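# Remove vaned rotor from ring housing, place stud up

## Task

Take the vaned rotor up out of the ring housing and put it on the bench next to the housing with its stud pointing upward. The housing must stay where it was and nothing may leave the bench. At the end neither hand may be in contact with the rotor or the housing.

## Robot and tools

Robot: two arms, left_arm and right_arm. Each carries a five-part dexterous hand (index, middle, ring, thumb); the right arm has a right hand, the left arm its mirror image. A post stands behind the arms. Base positions in the scene frame: left_arm (-0.036, +0.268, +0.020) m, right_arm (+0.015, -0.358, +0.015) m, both turned only slightly about z.

Frames. Scene frame: origin at table-top height midway between the nominal bases, +z up, +x out over the table, left_arm toward +y. Fixed cameras and the table use it. Reported hand poses, velocities and targets are in each arm's own base frame. Pose offsets are along the current Hand target's own axes. Hand point axes (right hand): +z toward the straightened fingertips, +y out of the palm face, +x across the palm away from the thumb; on the left hand +x points toward the thumb. The palm face sits at y = -0.063 m; straight fingertips reach about z = +0.123 m. A rigid mast behind the wrist, on the palm side, can strike objects.

The row. Every call that moves something uses rows of exactly 48 numbers, each in [-1, 1], covering both arms even if one stays still: left dx, dy, dz, rx, ry, rz; left hand's 16 hinge numbers; left current_limit, speed; then the same 24 for the right arm. Pose numbers are offsets, not poses: counted from that arm's Hand target as it stood when the action or move began, with 1.0 = 0.6 m of travel or 180 degrees; rx, ry, rz form one rotation vector. Six zeros asks nothing new of an arm. Hinge order: index_mcp, index_abd, index_pip, index_dip, middle_mcp, middle_abd, middle_pip, middle_dip, ring_mcp, ring_abd, ring_pip, ring_dip, thumb_cmc, thumb_axl, thumb_mcp, thumb_ipl. Each is an absolute goal angle scaled between the hinge's stops; toward -1 curls fingers into the palm (_mcp, _pip, _dip), swings a finger away from the thumb (_abd), swings the thumb in front of the palm (thumb_cmc). Straight values: _mcp +0.75, _abd 0, _pip +0.58, _dip +0.70, thumb_cmc +0.71, thumb_axl +0.68, thumb_mcp +0.23, thumb_ipl +0.17. current_limit maps -1..+1 to 0..550 mA (floor 11 mA); speed sets hinge rate as (speed+1)/2 of 8.5 rad/s. Start values: +0.4 and -0.6. Hand zeros are real goals; to keep a hand unchanged, resend its hand_goal, hand_current_limit and hand_speed.

Tools.
- execute_actions(actions, cameras): actions is a list of actions; each action is up to 15 rows, one per 1/30 s step, a short one repeating its final row to step 15. Every row in an action counts from the action's starting Hand target, so repeating an offset moves further. Images come when actions is empty or cameras names them.
- move(target, speed, blend, blocking, cameras): target is one 48-number row or up to 15 rows; every row's offsets count from the same starting Hand targets, not from the previous row. Straight-line path, no obstacle avoidance, capped at 10 s total. speed in m/s, 0.002 to 4.3, default 0.25 (turns at twice that in rad/s), one value or one per target. blend in metres rounds corners; 0 stops at each. blocking=false returns after about 0.5 s while the move continues. Hand numbers of later targets are applied only on arrival. Extra line "move:" gives the ending (done, off_target, moving, held, fault) and limits (paced = pose clipped, held = steps withheld).
- wait(seconds 0 to 3600, cameras): lets time pass; a running move continues.
- stop(cameras): brakes a running move.
- zoom_image(camera, region [x0, y0, x1, y1] pixels, at most 504 by 504): closer look at the latest image of cam_high, cam_low, cam_left_wrist or cam_right_wrist.
- finished_scene(scene=1): ends the scene permanently.

Results: end_effector_position (m) and end_effector_quat_wxyz per arm in its base frame; Hand target (the base for the next offsets); joint positions, velocities (may read within noise), torques; motor temperatures; hand_goal, hand_measured, hand_current_ma (positive pushes toward -1), hand_state per motor: moving, goal, blocked, or overload. Cameras are 896x504; calibration is given per camera, wrist cameras updated as arms move.

Behaviour to expect. Each step the commanded orientation is clipped to within 40 degrees of the measured one. Hands often stop short of the Hand target or sag under load (the elbow droops more with weight, so aim higher); send the remaining distance as a new offset. A blocked arm keeps pushing until commanded back past its hand point. Faster moves hit harder and drift further from the path.

Avoid: dropping the rotor even a few millimetres, releasing it while moving, slams, hard pushes, knocking anything off the table, and any contact or squeeze between the two hands or arms (can fail the scene). Motors held at 495 mA or more for 5 s shut down for 10 s; joints reaching 100 °C drop their arm (warning at 85 °C). Keep grips moderate, arms not stretched, and release the rotor before finishing.

Each tool is called after ">>>" as name(argument=value, ...), one argument or row to a line, values as JSON.

## Session

>>> execute_actions(
  actions=[],
)

Scene clock: 0.00 s.
left_arm: end_effector_position=(+0.6959, -0.2481, +0.2645) hand_goal=(+0.754, +0.000, +0.576, +0.696, +0.754, +0.000, +0.576, +0.696, +0.754, +0.000, +0.576, +0.696, +0.714, +0.678, +0.226, +0.168) hand_measured=(+0.7523, +0.0007, +0.5770, +0.6958, +0.7523, +0.0007, +0.5757, +0.6958, +0.7535, +0.0007, +0.5770, +0.6958, +0.7142, +0.6767, +0.2252, +0.1681) hand_current_ma=(-2, -9, +2, +0, +8, -10, -3, +2, +2, -10, -5, +8, -4, -1, -5, -6) hand_state=(goal, goal, goal, goal, goal, goal, goal, goal, goal, goal, goal, goal, goal, goal, goal, goal) hand_current_limit=0.40 hand_speed=-0.60 end_effector_quat_wxyz=(+0.644, +0.590, +0.392, +0.289) | right_arm: end_effector_position=(+0.4492, -0.0042, +0.3666) hand_goal=(+0.754, +0.000, +0.576, +0.696, +0.754, +0.000, +0.576, +0.696, +0.754, +0.000, +0.576, +0.696, +0.714, +0.678, +0.226, +0.168) hand_measured=(+0.7535, +0.0007, +0.5770, +0.6958, +0.7535, -0.0008, +0.5757, +0.6958, +0.7535, +0.0007, +0.5782, +0.6958, +0.7154, +0.6767, +0.2252, +0.1681) hand_current_ma=(-5, -4, +3, -7, +8, -5, +3, -17, +4, -5, -10, +8, +3, -4, -9, +5) hand_state=(goal, goal, goal, goal, goal, goal, goal, goal, goal, goal, goal, goal, goal, goal, goal, goal) hand_current_limit=0.40 hand_speed=-0.60 end_effector_quat_wxyz=(+0.459, +0.872, +0.111, +0.129)
Joint positions: left_arm=[-0.337 1.939 1.137 0.8 0.225 -0.164] | right_arm=[0.425 1.52 1.403 -1.491 0.994 1.764]
Joint velocities: within noise
Joint torques (N m): no reading
Motor temperatures (°C): left_arm=[23 24 17 21 20 22] | right_arm=[23 25 20 20 17 20]
Heat: left arm: hottest shoulder 24 °C; right arm: hottest shoulder 25 °C.
Hand target: left_arm +0.6994, -0.2493, +0.2726; +0.650, +0.585, +0.386, +0.294 | right_arm +0.4513, -0.0033, +0.3762; +0.456, +0.873, +0.104, +0.141

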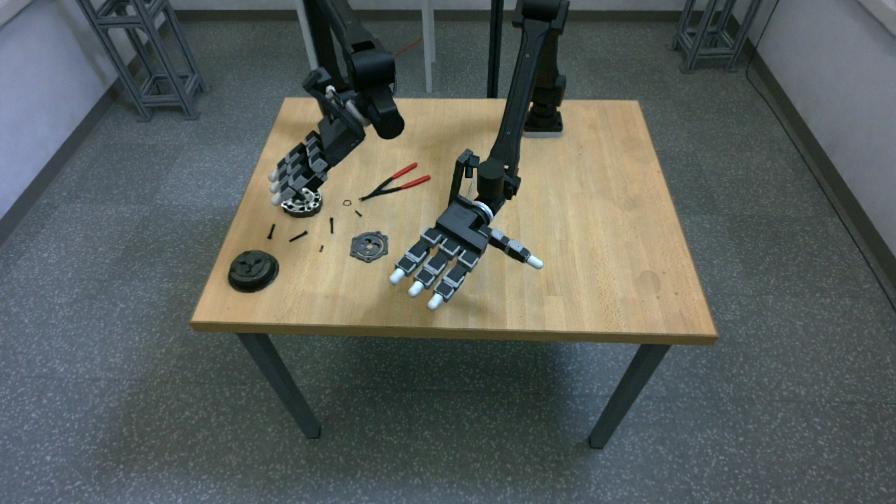

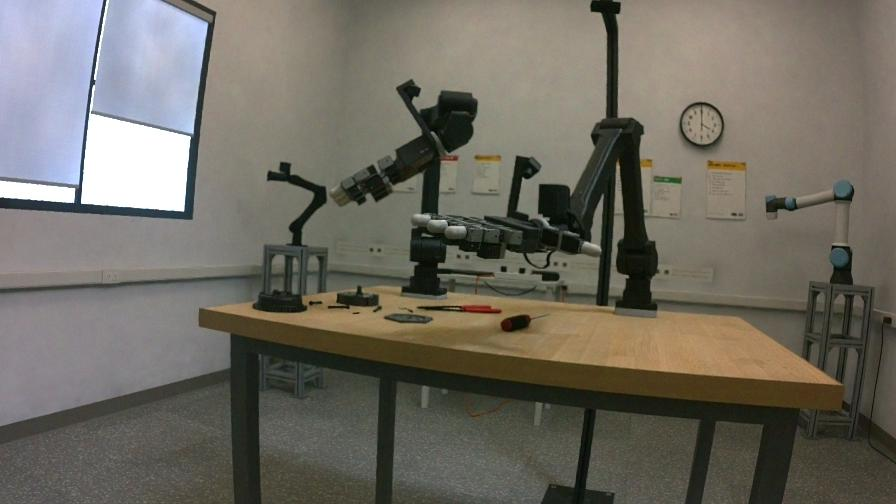

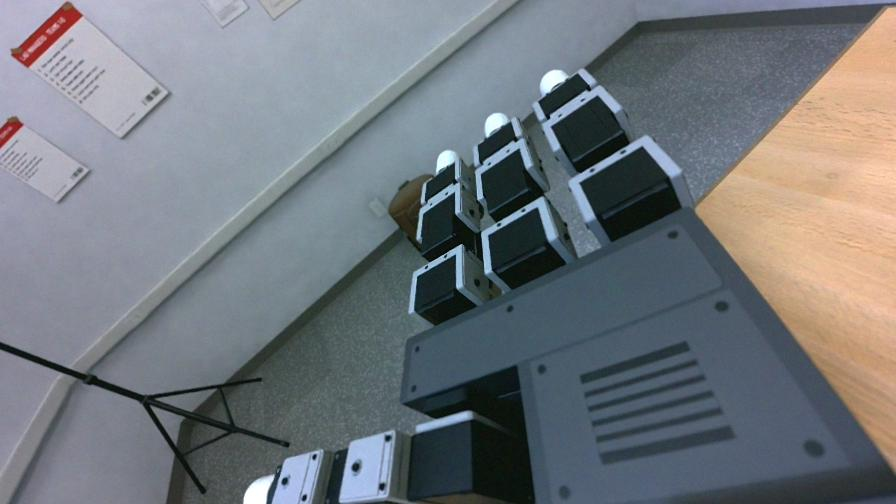

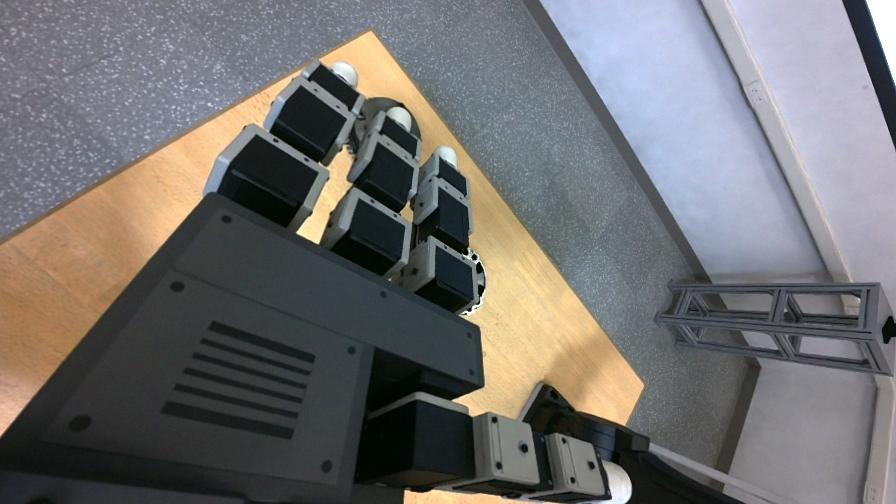

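>>> zoom_image(
  camera="cam_high",
  region=[220, 150, 440, 300],
)

>>> zoom_image(
  camera="cam_low",
  region=[240, 270, 560, 350],
)

Scaled by 2.291 from the camera's image (finer frame: 1280x720).

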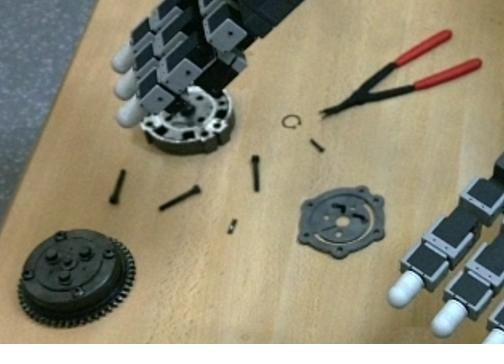

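Scaled by 1.575 from the camera's image (finer frame: 1280x720).

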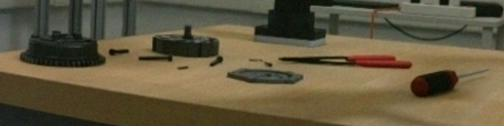

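>>> move(
  target=[0,0,0,0,0,0,0.754,0,0.576,0.696,0.754,0,0.576,0.696,0.754,0,0.576,0.696,0.714,0.678,0.226,0.168,0.4,-0.6,0.025,0.166,-0.109,0,0,-0.5,0.754,0,0.576,0.696,0.754,0,0.576,0.696,0.754,0,0.576,0.696,0.714,0.678,0.226,0.168,0.4,-0.6],
  cameras=["cam_high"],
)

Scene clock: 147.43 s.
left_arm: end_effector_position=(+0.6959, -0.2481, +0.2645) hand_goal=(+0.754, +0.000, +0.576, +0.696, +0.754, +0.000, +0.576, +0.696, +0.754, +0.000, +0.576, +0.696, +0.714, +0.678, +0.226, +0.168) hand_measured=(+0.7643, +0.0007, +0.5770, +0.6958, +0.7619, -0.0008, +0.5770, +0.6971, +0.7619, +0.0007, +0.5770, +0.6958, +0.7230, +0.6777, +0.2262, +0.1672) hand_current_ma=(-1, -11, +4, -1, +11, -8, +3, -2, +5, -9, -9, +6, -8, +2, -10, -1) hand_state=(goal, goal, goal, goal, goal, goal, goal, goal, goal, goal, goal, goal, goal, goal, goal, goal) hand_current_limit=0.40 hand_speed=-0.60 end_effector_quat_wxyz=(+0.644, +0.590, +0.392, +0.289) | right_arm: end_effector_position=(+0.4500, -0.0020, +0.4724) hand_goal=(+0.754, +0.000, +0.576, +0.696, +0.754, +0.000, +0.576, +0.696, +0.754, +0.000, +0.576, +0.696, +0.714, +0.678, +0.226, +0.168) hand_measured=(+0.7667, -0.0052, +0.5770, +0.6958, +0.7655, -0.0052, +0.5770, +0.6958, +0.7655, -0.0066, +0.5770, +0.6971, +0.7242, +0.6777, +0.2262, +0.1672) hand_current_ma=(-7, -21, -3, -7, +13, +0, +8, -16, +4, -8, -12, +10, +7, -4, -7, +9) hand_state=(goal, goal, goal, goal, goal, goal, goal, goal, goal, goal, goal, goal, goal, goal, goal, goal) hand_current_limit=0.40 hand_speed=-0.60 end_effector_quat_wxyz=(+0.426, +0.528, +0.700, -0.222)
Joint positions: left_arm=[-0.337 1.939 1.137 0.8 0.225 -0.164] | right_arm=[0.356 1.2 1.466 -1.699 0.996 0.004]
Joint torques (N m): left_arm=[1.73 -19.31 9.35 2.56 -0.03 0.09] | right_arm=[-0.44 -9.64 11.55 0.36 0.77 0.01]
Motor temperatures (°C): left_arm=[22 28 23 21 20 22] | right_arm=[23 26 27 19 20 19]
Heat: left arm: hottest shoulder 28 °C; right arm: hottest elbow 27 °C.
Hand target: left_arm +0.6994, -0.2493, +0.2726; +0.650, +0.585, +0.386, +0.294 | right_arm +0.4484, -0.0045, +0.4961; +0.422, +0.543, +0.691, -0.223
Off the commanded pose: left_arm 0.009 m, 1 deg | right_arm 0.024 m, 2 deg.
joint sent to its limit (right arm) — joint 4 (wrist pitch), lower limit. The joint targets still meet the commanded pose.
move: off_target (right_arm)

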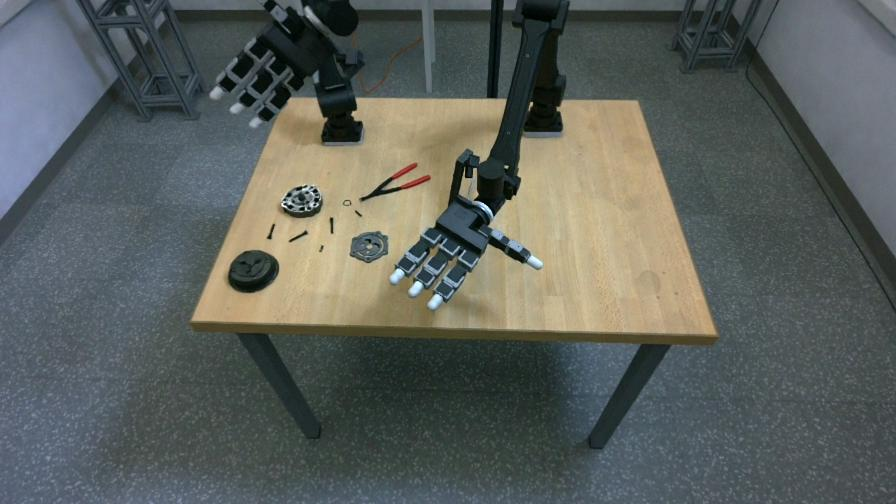

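>>> zoom_image(
  camera="cam_high",
  region=[265, 165, 345, 235],
)

>>> execute_actions(
  actions=[],
  cameras=["cam_low","cam_right_wrist"],
)

>>> zoom_image(
  camera="cam_low",
  region=[310, 270, 430, 330],
)

Scaled by 6.300 from the camera's image (finer frame: 1280x720).

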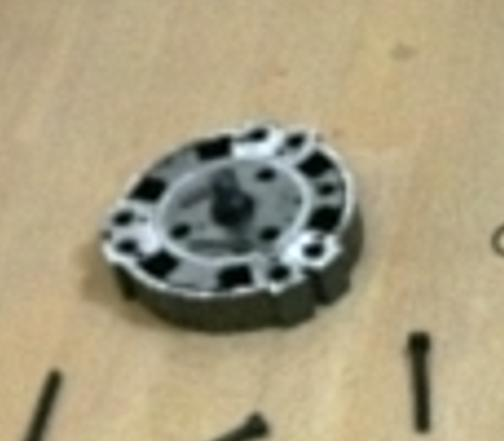

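Scene clock: 152.93 s.
left_arm: end_effector_position=(+0.6959, -0.2481, +0.2645) hand_goal=(+0.754, +0.000, +0.576, +0.696, +0.754, +0.000, +0.576, +0.696, +0.754, +0.000, +0.576, +0.696, +0.714, +0.678, +0.226, +0.168) hand_measured=(+0.7631, +0.0007, +0.5770, +0.6958, +0.7619, +0.0007, +0.5770, +0.6958, +0.7607, -0.0008, +0.5770, +0.6971, +0.7217, +0.6777, +0.2262, +0.1681) hand_current_ma=(-4, -8, -2, +5, +10, -9, +2, +4, +9, -7, -5, +10, -3, -1, -8, +0) hand_state=(goal, goal, goal, goal, goal, goal, goal, goal, goal, goal, goal, goal, goal, goal, goal, goal) hand_current_limit=0.40 hand_speed=-0.60 end_effector_quat_wxyz=(+0.644, +0.590, +0.392, +0.289) | right_arm: end_effector_position=(+0.4500, -0.0019, +0.4723) hand_goal=(+0.754, +0.000, +0.576, +0.696, +0.754, +0.000, +0.576, +0.696, +0.754, +0.000, +0.576, +0.696, +0.714, +0.678, +0.226, +0.168) hand_measured=(+0.7643, -0.0052, +0.5770, +0.6958, +0.7655, -0.0037, +0.5757, +0.6958, +0.7655, -0.0081, +0.5757, +0.6958, +0.7255, +0.6767, +0.2262, +0.1681) hand_current_ma=(-5, -9, -15, -4, +4, +2, -2, -4, +10, +0, +1, +7, +2, -13, -3, +13) hand_state=(goal, goal, goal, goal, goal, goal, goal, goal, goal, goal, goal, goal, goal, goal, goal, goal) hand_current_limit=0.40 hand_speed=-0.60 end_effector_quat_wxyz=(+0.426, +0.528, +0.700, -0.222)
Joint positions: left_arm=[-0.337 1.939 1.137 0.8 0.225 -0.164] | right_arm=[0.356 1.2 1.466 -1.699 0.995 0.003]
Joint velocities: within noise
Joint torques (N m): left_arm=[1.61 -19.6 9.39 2.58 0 0.09] | right_arm=[-0.44 -9.58 11.55 0.36 0.77 0]
Motor temperatures (°C): left_arm=[22 28 23 21 20 22] | right_arm=[23 26 27 19 20 19]
Heat: left arm: hottest shoulder 28 °C; right arm: hottest elbow 27 °C.
Hand target: left_arm +0.6994, -0.2493, +0.2726; +0.650, +0.585, +0.386, +0.294 | right_arm +0.4484, -0.0045, +0.4961; +0.422, +0.543, +0.691, -0.223
Off the commanded pose: left_arm 0.009 m, 1 deg | right_arm 0.024 m, 2 deg.
camera_calibration:
cam_right_wrist: T_world_to_cam=[[0.67709, -0.17992, 0.71357, -0.61008], [-0.70373, 0.12529, 0.69934, -0.06093], [-0.21523, -0.97567, -0.04178, 0.24069]] pos_world=[0.42201, 0.1327, 0.488]
Images, in order (width x height): cam_low 896x504, cam_right_wrist 896x504.

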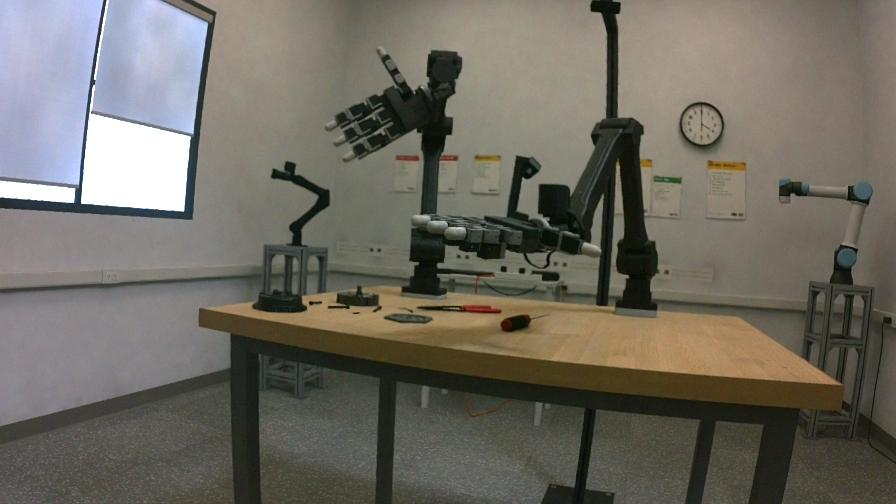

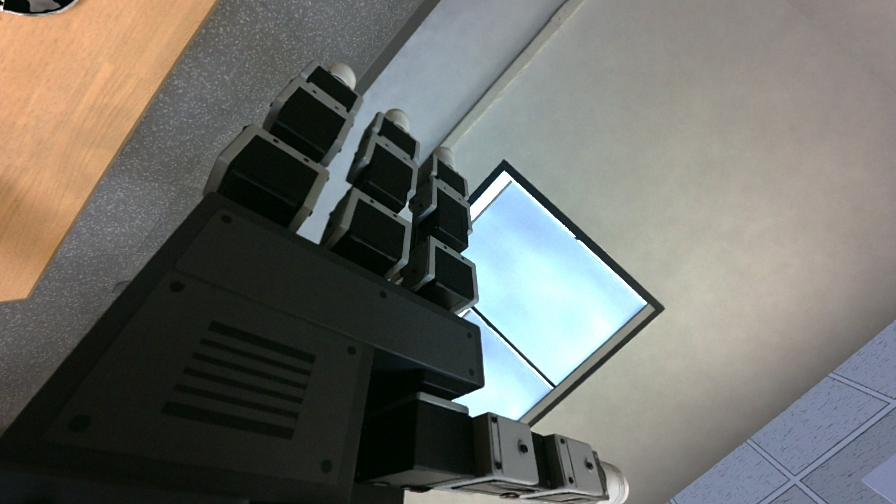

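Scaled by 4.200 from the camera's image (finer frame: 1280x720).

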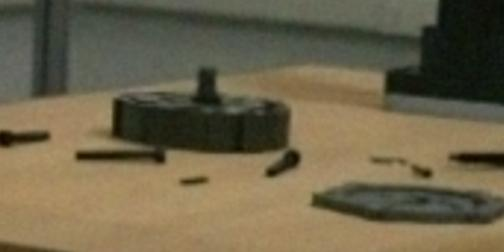

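>>> move(
  target=[0,0,0,0,0,0,0.754,0,0.576,0.696,0.754,0,0.576,0.696,0.754,0,0.576,0.696,0.714,0.678,0.226,0.168,0.4,-0.6,0.197,-0.338,0.2085,0.0938,-0.0275,-0.529,0.538,0,-0.609,0.478,1,0,0.576,0.696,1,0,0.576,0.696,-0.491,0.678,0.302,-0.402,0.4,-0.6],
  cameras=["all"],
)

Scene clock: 366.67 s.
left_arm: end_effector_position=(+0.6959, -0.2481, +0.2645) hand_goal=(+0.754, +0.000, +0.576, +0.696, +0.754, +0.000, +0.576, +0.696, +0.754, +0.000, +0.576, +0.696, +0.714, +0.678, +0.226, +0.168) hand_measured=(+0.7619, +0.0007, +0.5770, +0.6958, +0.7619, -0.0008, +0.5770, +0.6958, +0.7631, +0.0007, +0.5770, +0.6958, +0.7217, +0.6777, +0.2262, +0.1672) hand_current_ma=(+4, -11, +0, -1, +6, -11, +0, +4, +7, -7, -4, +9, -4, +2, -12, -1) hand_state=(goal, goal, goal, goal, goal, goal, goal, goal, goal, goal, goal, goal, goal, goal, goal, goal) hand_current_limit=0.40 hand_speed=-0.60 end_effector_quat_wxyz=(+0.644, +0.590, +0.392, +0.289) | right_arm: end_effector_position=(+0.2950, -0.0949, +0.2971) hand_goal=(+0.538, +0.000, -0.608, +0.478, +1.000, +0.000, +0.576, +0.696, +1.000, +0.000, +0.576, +0.696, -0.490, +0.678, +0.302, -0.402) hand_measured=(+0.5280, -0.0052, -0.6009, +0.4805, +0.9814, -0.0052, +0.5705, +0.6920, +0.9802, -0.0081, +0.5705, +0.6920, -0.5027, +0.6756, +0.2915, -0.3997) hand_current_ma=(+2, -7, +0, -7, +2, -4, +4, -17, +4, -4, -6, +0, +2, -11, -13, +10) hand_state=(goal, goal, goal, goal, goal, goal, goal, goal, goal, goal, goal, goal, goal, goal, goal, goal) hand_current_limit=0.40 hand_speed=-0.60 end_effector_quat_wxyz=(+0.068, -0.104, +0.813, -0.569)
Joint positions: left_arm=[-0.337 1.939 1.137 0.8 0.225 -0.164] | right_arm=[0.124 0.899 0.998 -1.346 1.201 -1.924]
Joint torques (N m): left_arm=[1.79 -19.55 9.47 2.61 -0.01 0.06] | right_arm=[-0.44 -5.95 8.32 1.44 0.74 -0.03]
Heat: left arm: hottest shoulder 28 °C; right arm: hottest elbow 30 °C.
Hand target: left_arm +0.6994, -0.2493, +0.2726; +0.650, +0.585, +0.386, +0.294 | right_arm +0.2944, -0.0968, +0.2999; +0.072, -0.101, +0.813, -0.569
Off the commanded pose: left_arm 0.009 m, 1 deg | right_arm 0.003 m, 1 deg.
move: done
cam_right_wrist: T_world_to_cam=[[0.66052, 0.40649, -0.63125, 0.06321], [0.32254, 0.6056, 0.72747, -0.30139], [0.678, -0.68411, 0.2689, -0.2189]] pos_world=[0.20387, 0.00707, 0.31801]

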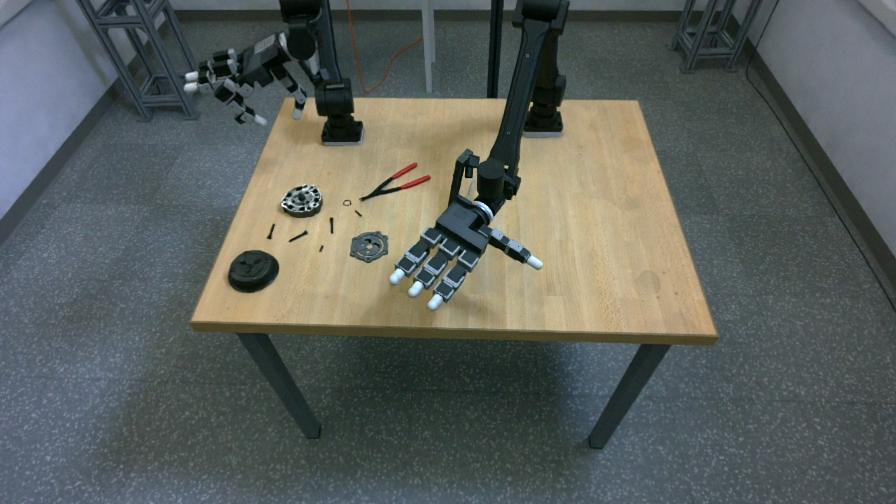

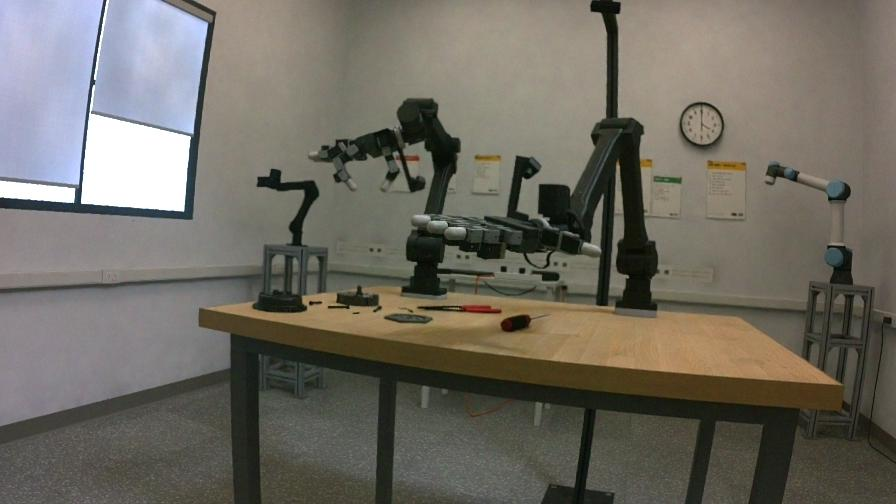

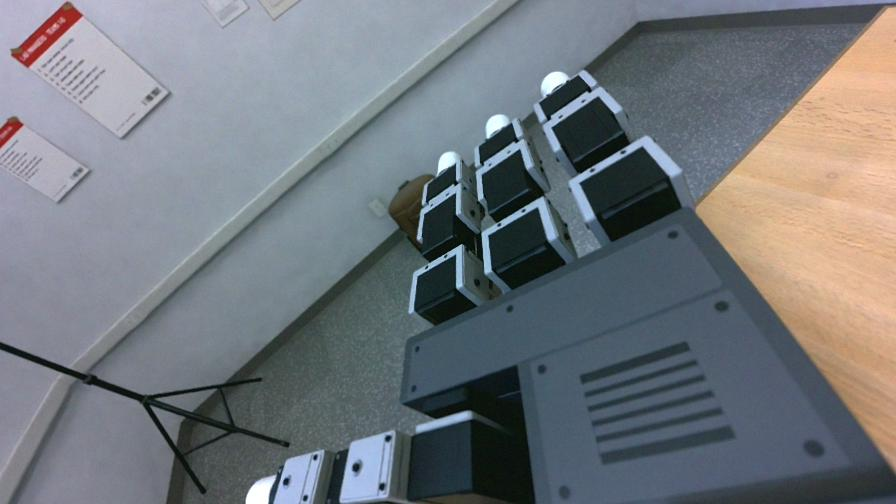

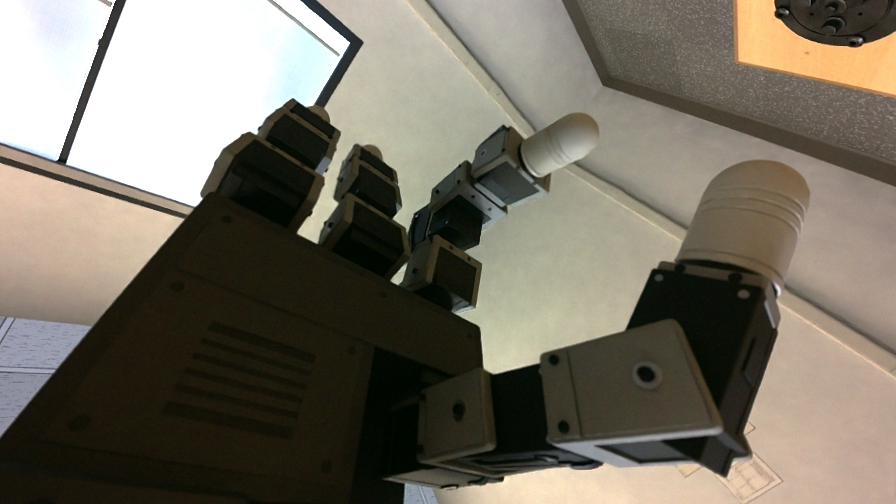

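>>> move(
  target=[0,0,0,0,0,0,0.754,0,0.576,0.696,0.754,0,0.576,0.696,0.754,0,0.576,0.696,0.714,0.678,0.226,0.168,0.4,-0.6,0,0.337,0.1226,0,0,0,0.538,0,-0.609,0.478,1,0,0.576,0.696,1,0,0.576,0.696,-0.491,0.678,0.302,-0.402,0.4,-0.6],
  cameras=["cam_high","cam_low","cam_right_wrist"],
  speed=0.2,
)

>>> zoom_image(
  camera="cam_high",
  region=[240, 140, 380, 260],
)

>>> zoom_image(
  camera="cam_low",
  region=[290, 200, 450, 320],
)

Scene clock: 390.97 s.
left_arm: end_effector_position=(+0.6959, -0.2481, +0.2645) hand_goal=(+0.754, +0.000, +0.576, +0.696, +0.754, +0.000, +0.576, +0.696, +0.754, +0.000, +0.576, +0.696, +0.714, +0.678, +0.226, +0.168) hand_measured=(+0.7643, -0.0008, +0.5770, +0.6958, +0.7619, +0.0007, +0.5770, +0.6971, +0.7619, +0.0007, +0.5757, +0.6958, +0.7217, +0.6767, +0.2262, +0.1681) hand_current_ma=(-3, -7, +2, -1, +13, -7, +2, +6, +4, -8, -5, +6, -1, +2, -8, -4) hand_state=(goal, goal, goal, goal, goal, goal, goal, goal, goal, goal, goal, goal, goal, goal, goal, goal) hand_current_limit=0.40 hand_speed=-0.60 end_effector_quat_wxyz=(+0.644, +0.590, +0.392, +0.289) | right_arm: end_effector_position=(+0.2951, -0.0949, +0.0869) hand_goal=(+0.538, +0.000, -0.608, +0.478, +1.000, +0.000, +0.576, +0.696, +1.000, +0.000, +0.576, +0.696, -0.490, +0.678, +0.302, -0.402) hand_measured=(+0.5292, -0.0052, -0.5997, +0.4792, +0.9790, -0.0037, +0.5705, +0.6920, +0.9790, -0.0066, +0.5705, +0.6907, -0.5014, +0.6756, +0.2915, -0.3997) hand_current_ma=(+0, -13, -10, -2, -2, +1, +7, -6, -3, -3, +0, +11, -3, -2, -8, +11) hand_state=(goal, goal, goal, goal, blocked, goal, goal, goal, blocked, goal, goal, goal, goal, goal, goal, goal) hand_current_limit=0.40 hand_speed=-0.60 end_effector_quat_wxyz=(+0.075, -0.099, +0.813, -0.569)
Joint positions: left_arm=[-0.337 1.939 1.137 0.8 0.225 -0.164] | right_arm=[0.124 1.038 0.5 -0.694 1.201 -1.923]
Joint torques (N m): left_arm=[1.67 -19.55 9.46 2.61 -0.02 0.09] | right_arm=[-0.38 -5.25 7.08 1.48 0.74 -0.02]
Heat: left arm: hottest shoulder 28 °C; right arm: hottest elbow 29 °C.
Hand target: left_arm +0.6994, -0.2493, +0.2726; +0.650, +0.585, +0.386, +0.294 | right_arm +0.2947, -0.0966, +0.0846; +0.072, -0.101, +0.813, -0.569
Off the commanded pose: left_arm 0.009 m, 1 deg | right_arm 0.003 m, 0 deg.
move: done
cam_right_wrist: T_world_to_cam=[[0.67155, 0.40761, -0.61877, -0.07374], [0.3102, 0.60373, 0.73436, -0.14557], [0.67291, -0.6851, 0.27899, -0.16183]] pos_world=[0.20357, 0.00707, 0.10642]

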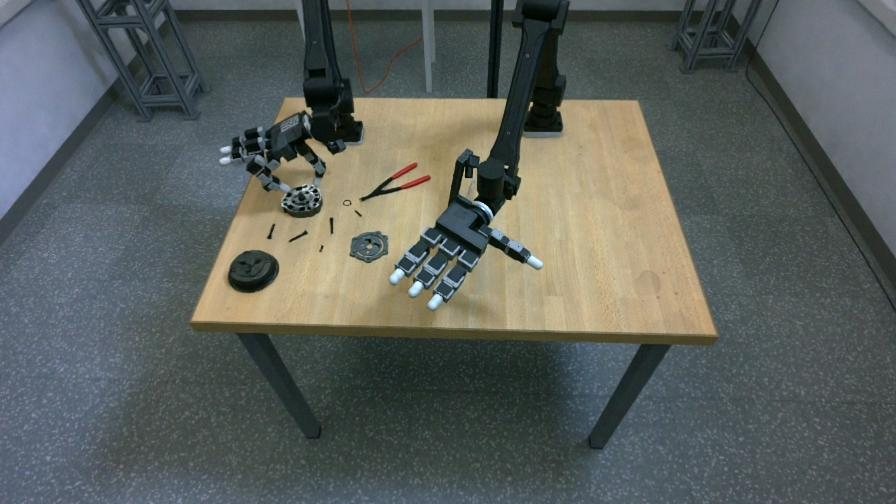

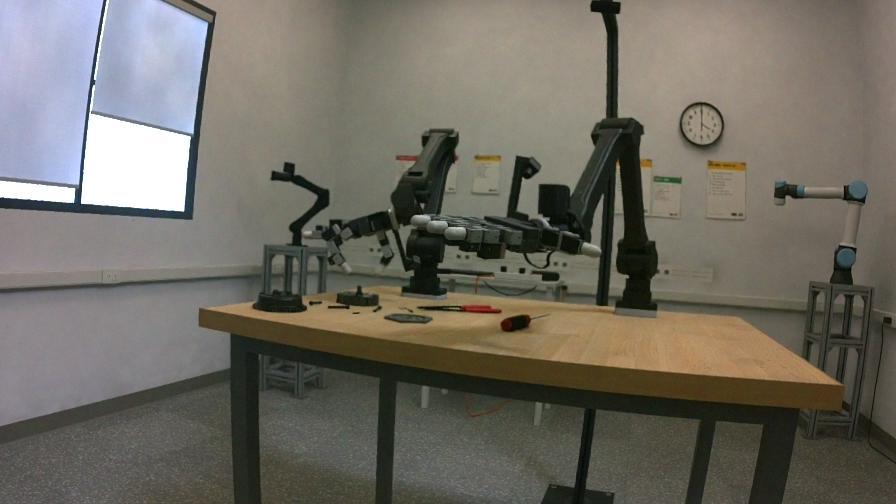

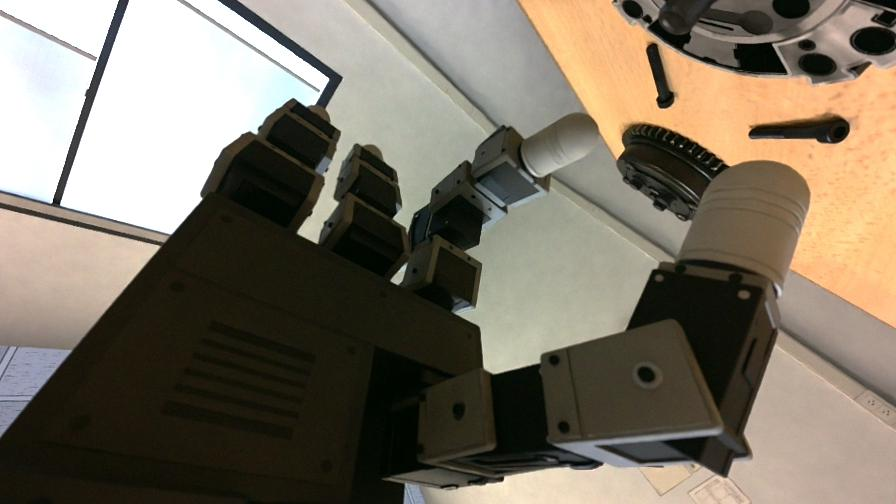

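Scaled by 3.600 from the camera's image (finer frame: 1280x720).

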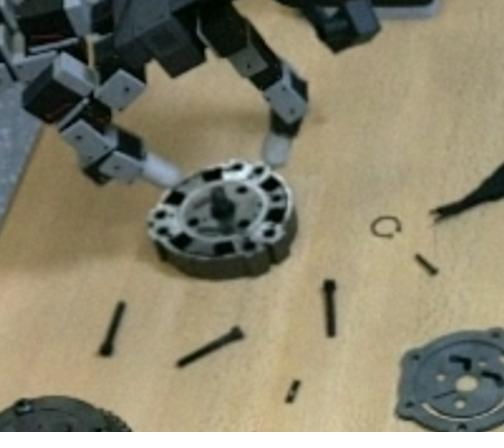

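Scaled by 3.150 from the camera's image (finer frame: 1280x720).

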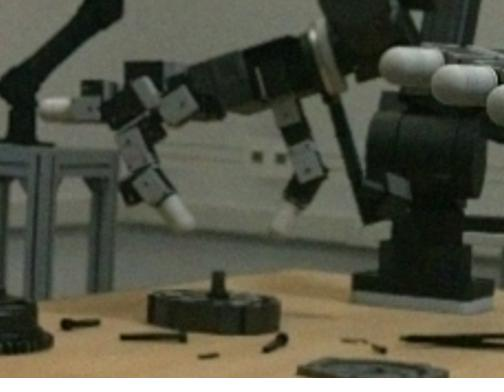

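>>> zoom_image(
  camera="cam_right_wrist",
  region=[560, 0, 896, 180],
)

Scaled by 1.500 from the camera's image (finer frame: 1280x720).

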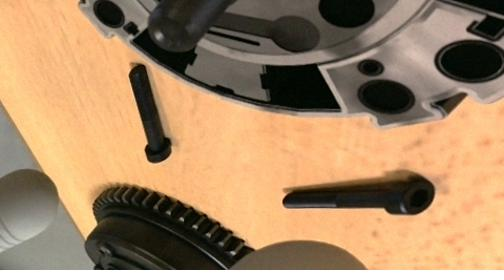

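>>> move(
  target=[0,0,0,0,0,0,0.754,0,0.576,0.696,0.754,0,0.576,0.696,0.754,0,0.576,0.696,0.714,0.678,0.226,0.168,0.4,-0.6,0.0287,0.0308,0.0375,0,0,0,0.538,0,-0.609,0.478,1,0,0.576,0.696,1,0,0.576,0.696,-0.491,0.678,0.302,-0.402,0.4,-0.6],
  cameras=["cam_high","cam_low","cam_right_wrist"],
  speed=0.1,
)

>>> zoom_image(
  camera="cam_high",
  region=[260, 150, 350, 230],
)

>>> zoom_image(
  camera="cam_low",
  region=[310, 240, 410, 320],
)

>>> zoom_image(
  camera="cam_right_wrist",
  region=[500, 0, 896, 240],
)

Scene clock: 445.90 s.
left_arm: end_effector_position=(+0.6959, -0.2481, +0.2645) hand_goal=(+0.754, +0.000, +0.576, +0.696, +0.754, +0.000, +0.576, +0.696, +0.754, +0.000, +0.576, +0.696, +0.714, +0.678, +0.226, +0.168) hand_measured=(+0.7631, -0.0008, +0.5770, +0.6958, +0.7619, +0.0007, +0.5770, +0.6958, +0.7619, +0.0007, +0.5770, +0.6958, +0.7217, +0.6777, +0.2262, +0.1681) hand_current_ma=(-2, -9, +1, +1, +9, -11, +4, +6, +8, -8, -4, +15, -5, -1, -7, -5) hand_state=(goal, goal, goal, goal, goal, goal, goal, goal, goal, goal, goal, goal, goal, goal, goal, goal) hand_current_limit=0.40 hand_speed=-0.60 end_effector_quat_wxyz=(+0.644, +0.590, +0.392, +0.289) | right_arm: end_effector_position=(+0.2800, -0.1136, +0.0567) hand_goal=(+0.538, +0.000, -0.608, +0.478, +1.000, +0.000, +0.576, +0.696, +1.000, +0.000, +0.576, +0.696, -0.490, +0.678, +0.302, -0.402) hand_measured=(+0.5304, -0.0066, -0.6009, +0.4792, +0.9790, -0.0037, +0.5705, +0.6920, +0.9790, -0.0081, +0.5693, +0.6920, -0.5027, +0.6756, +0.2905, -0.3997) hand_current_ma=(-13, -11, -2, -2, -4, -1, +14, -6, -7, -14, -3, +6, +0, -8, -7, +11) hand_state=(goal, goal, goal, goal, blocked, goal, goal, goal, blocked, goal, goal, goal, goal, goal, goal, goal) hand_current_limit=0.40 hand_speed=-0.60 end_effector_quat_wxyz=(+0.066, -0.103, +0.813, -0.569)
Joint positions: left_arm=[-0.337 1.939 1.137 0.8 0.225 -0.164] | right_arm=[0.05 1.035 0.394 -0.45 1.172 -2.093]
Joint torques (N m): left_arm=[1.79 -19.43 9.47 2.55 -0.01 0.08] | right_arm=[-0.38 -6.18 6.98 1.73 0.68 -0.02]
Heat: left arm: hottest shoulder 28 °C; right arm: hottest elbow 27 °C.
Hand target: left_arm +0.6994, -0.2493, +0.2726; +0.650, +0.585, +0.386, +0.294 | right_arm +0.2818, -0.1152, +0.0596; +0.072, -0.101, +0.813, -0.569
Off the commanded pose: left_arm 0.009 m, 1 deg | right_arm 0.004 m, 1 deg.
joint sent to its limit (right arm) — joint 6 (wrist roll), lower limit. The joint targets still meet the commanded pose.
move: done
cam_right_wrist: T_world_to_cam=[[0.66163, 0.40432, -0.63148, -0.07161], [0.32623, 0.60306, 0.72793, -0.11165], [0.67514, -0.68763, 0.2671, -0.15635]] pos_world=[0.18937, -0.01123, 0.07781]

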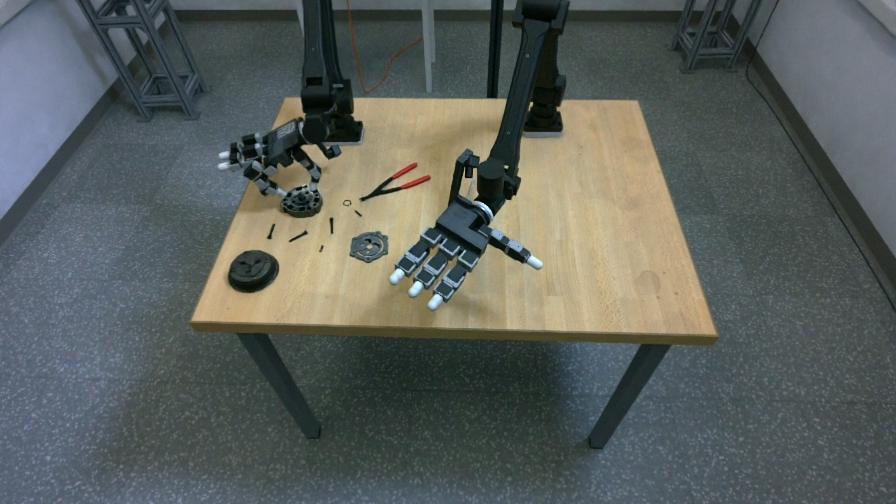

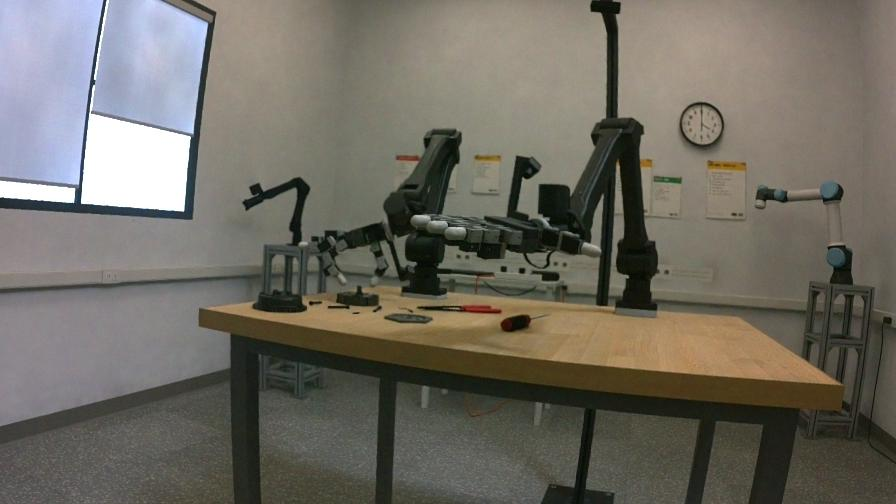

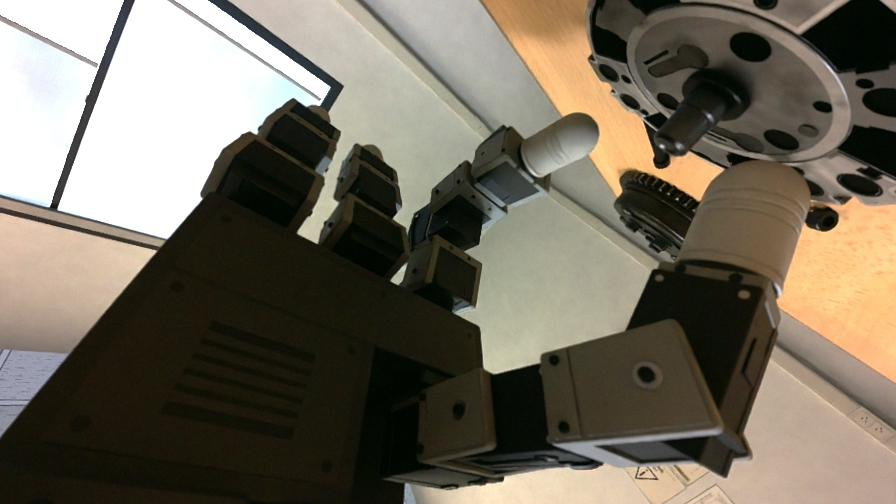

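Scaled by 5.600 from the camera's image (finer frame: 1280x720).

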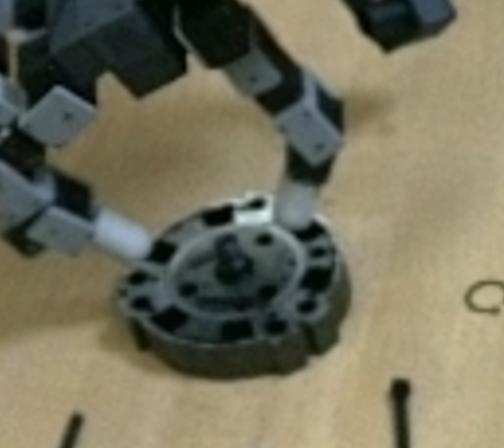

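Scaled by 5.040 from the camera's image (finer frame: 1280x720).

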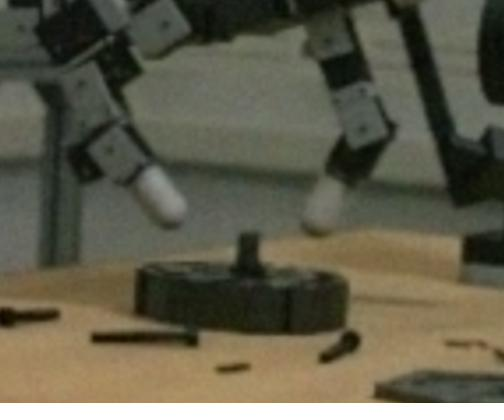

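Scaled by 1.273 from the camera's image (finer frame: 1280x720).

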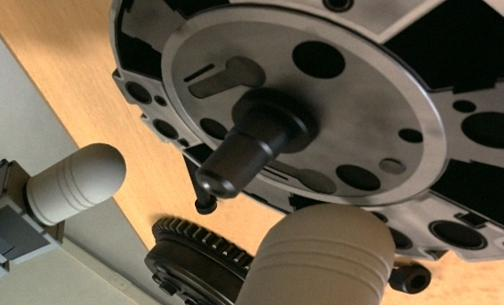

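>>> move(
  target=[0,0,0,0,0,0,0.754,0,0.576,0.696,0.754,0,0.576,0.696,0.754,0,0.576,0.696,0.714,0.678,0.226,0.168,0.4,-0.6,-0.0033,0.0165,0.0033,0,0,0,0.538,0,-0.609,0.478,1,0,0.576,0.696,1,0,0.576,0.696,-0.491,0.678,0.302,-0.402,0.4,-0.6],
  cameras=["cam_high","cam_low","cam_right_wrist"],
  speed=0.06,
)

>>> zoom_image(
  camera="cam_high",
  region=[270, 160, 340, 222],
)

>>> zoom_image(
  camera="cam_low",
  region=[320, 250, 400, 314],
)

>>> zoom_image(
  camera="cam_right_wrist",
  region=[500, 0, 896, 240],
)

Scene clock: 546.17 s.
left_arm: end_effector_position=(+0.6959, -0.2481, +0.2645) hand_goal=(+0.754, +0.000, +0.576, +0.696, +0.754, +0.000, +0.576, +0.696, +0.754, +0.000, +0.576, +0.696, +0.714, +0.678, +0.226, +0.168) hand_measured=(+0.7631, -0.0008, +0.5770, +0.6958, +0.7619, +0.0007, +0.5757, +0.6958, +0.7619, +0.0007, +0.5770, +0.6958, +0.7217, +0.6767, +0.2262, +0.1681) hand_current_ma=(-2, -5, +2, +4, +10, -12, +0, +2, +6, -5, -8, +7, +0, +0, -8, +0) hand_state=(goal, goal, goal, goal, goal, goal, goal, goal, goal, goal, goal, goal, goal, goal, goal, goal) hand_current_limit=0.40 hand_speed=-0.60 end_effector_quat_wxyz=(+0.644, +0.590, +0.392, +0.289) | right_arm: end_effector_position=(+0.2812, -0.1136, +0.0505) hand_goal=(+0.538, +0.000, -0.608, +0.478, +1.000, +0.000, +0.576, +0.696, +1.000, +0.000, +0.576, +0.696, -0.490, +0.678, +0.302, -0.402) hand_measured=(+0.5292, -0.0052, -0.6009, +0.4805, +0.9790, -0.0037, +0.5718, +0.6932, +0.9802, -0.0066, +0.5705, +0.6907, -0.5014, +0.6767, +0.2905, -0.4007) hand_current_ma=(-5, -6, -14, -10, -1, -4, +5, -7, -5, +3, -7, +4, +1, -1, -14, +7) hand_state=(goal, goal, goal, goal, blocked, goal, goal, goal, blocked, goal, goal, goal, goal, goal, goal, goal) hand_current_limit=0.40 hand_speed=-0.60 end_effector_quat_wxyz=(+0.070, -0.100, +0.813, -0.569)
Joint positions: left_arm=[-0.337 1.939 1.137 0.8 0.225 -0.164] | right_arm=[0.05 1.054 0.381 -0.411 1.172 -2.094]
Joint torques (N m): left_arm=[1.85 -19.19 9.32 2.52 0 0.09] | right_arm=[0.15 -4.78 6.9 1.72 0.71 0.06]
Heat: left arm: hottest shoulder 28 °C; right arm: hottest elbow 26 °C.
Hand target: left_arm +0.6994, -0.2493, +0.2726; +0.650, +0.585, +0.386, +0.294 | right_arm +0.2834, -0.1132, +0.0496; +0.072, -0.101, +0.813, -0.569
Off the commanded pose: left_arm 0.009 m, 1 deg | right_arm 0.002 m, 0 deg.
move: done
cam_right_wrist: T_world_to_cam=[[0.66681, 0.4047, -0.62577, -0.07802], [0.32004, 0.60282, 0.73088, -0.10599], [0.67301, -0.68763, 0.27244, -0.15516]] pos_world=[0.19037, -0.01123, 0.07092]

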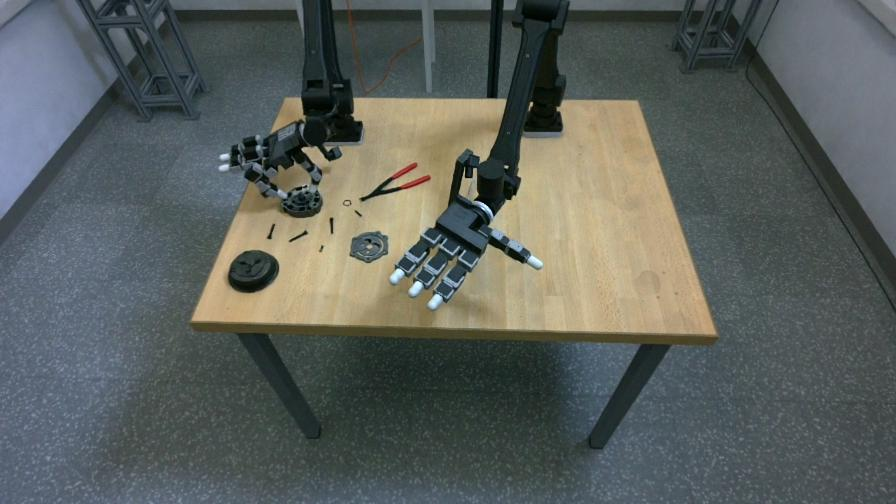

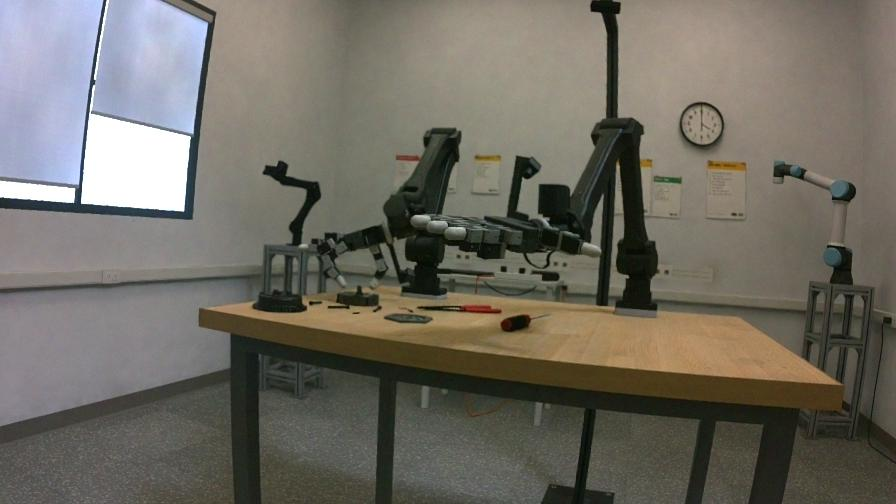

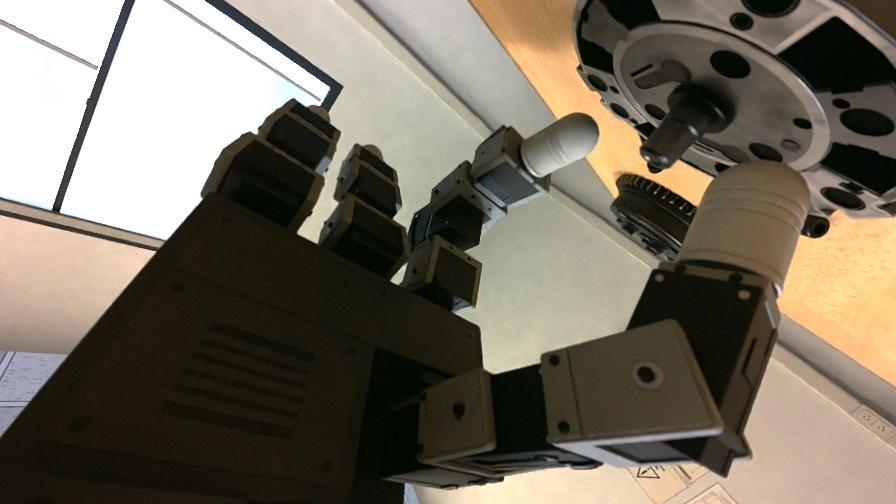

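Scaled by 7.200 from the camera's image (finer frame: 1280x720).

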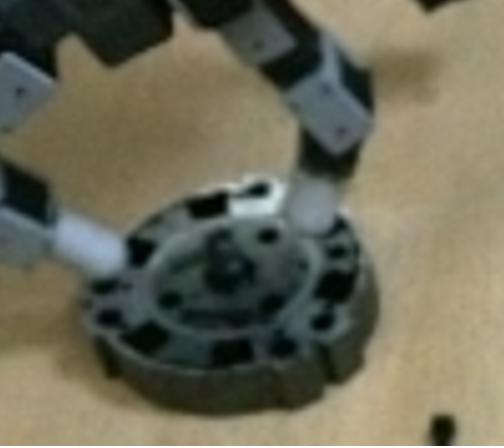

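Scaled by 6.300 from the camera's image (finer frame: 1280x720).

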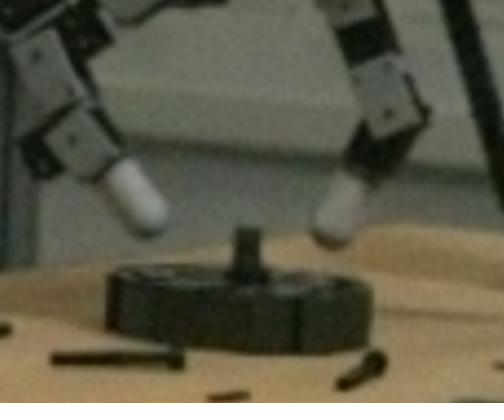

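Scaled by 1.273 from the camera's image (finer frame: 1280x720).

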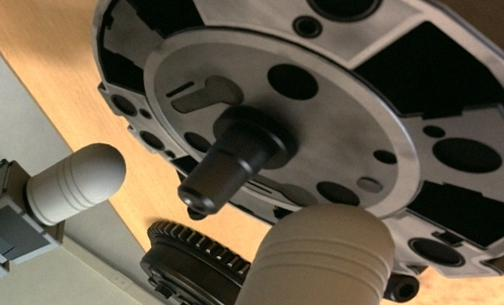

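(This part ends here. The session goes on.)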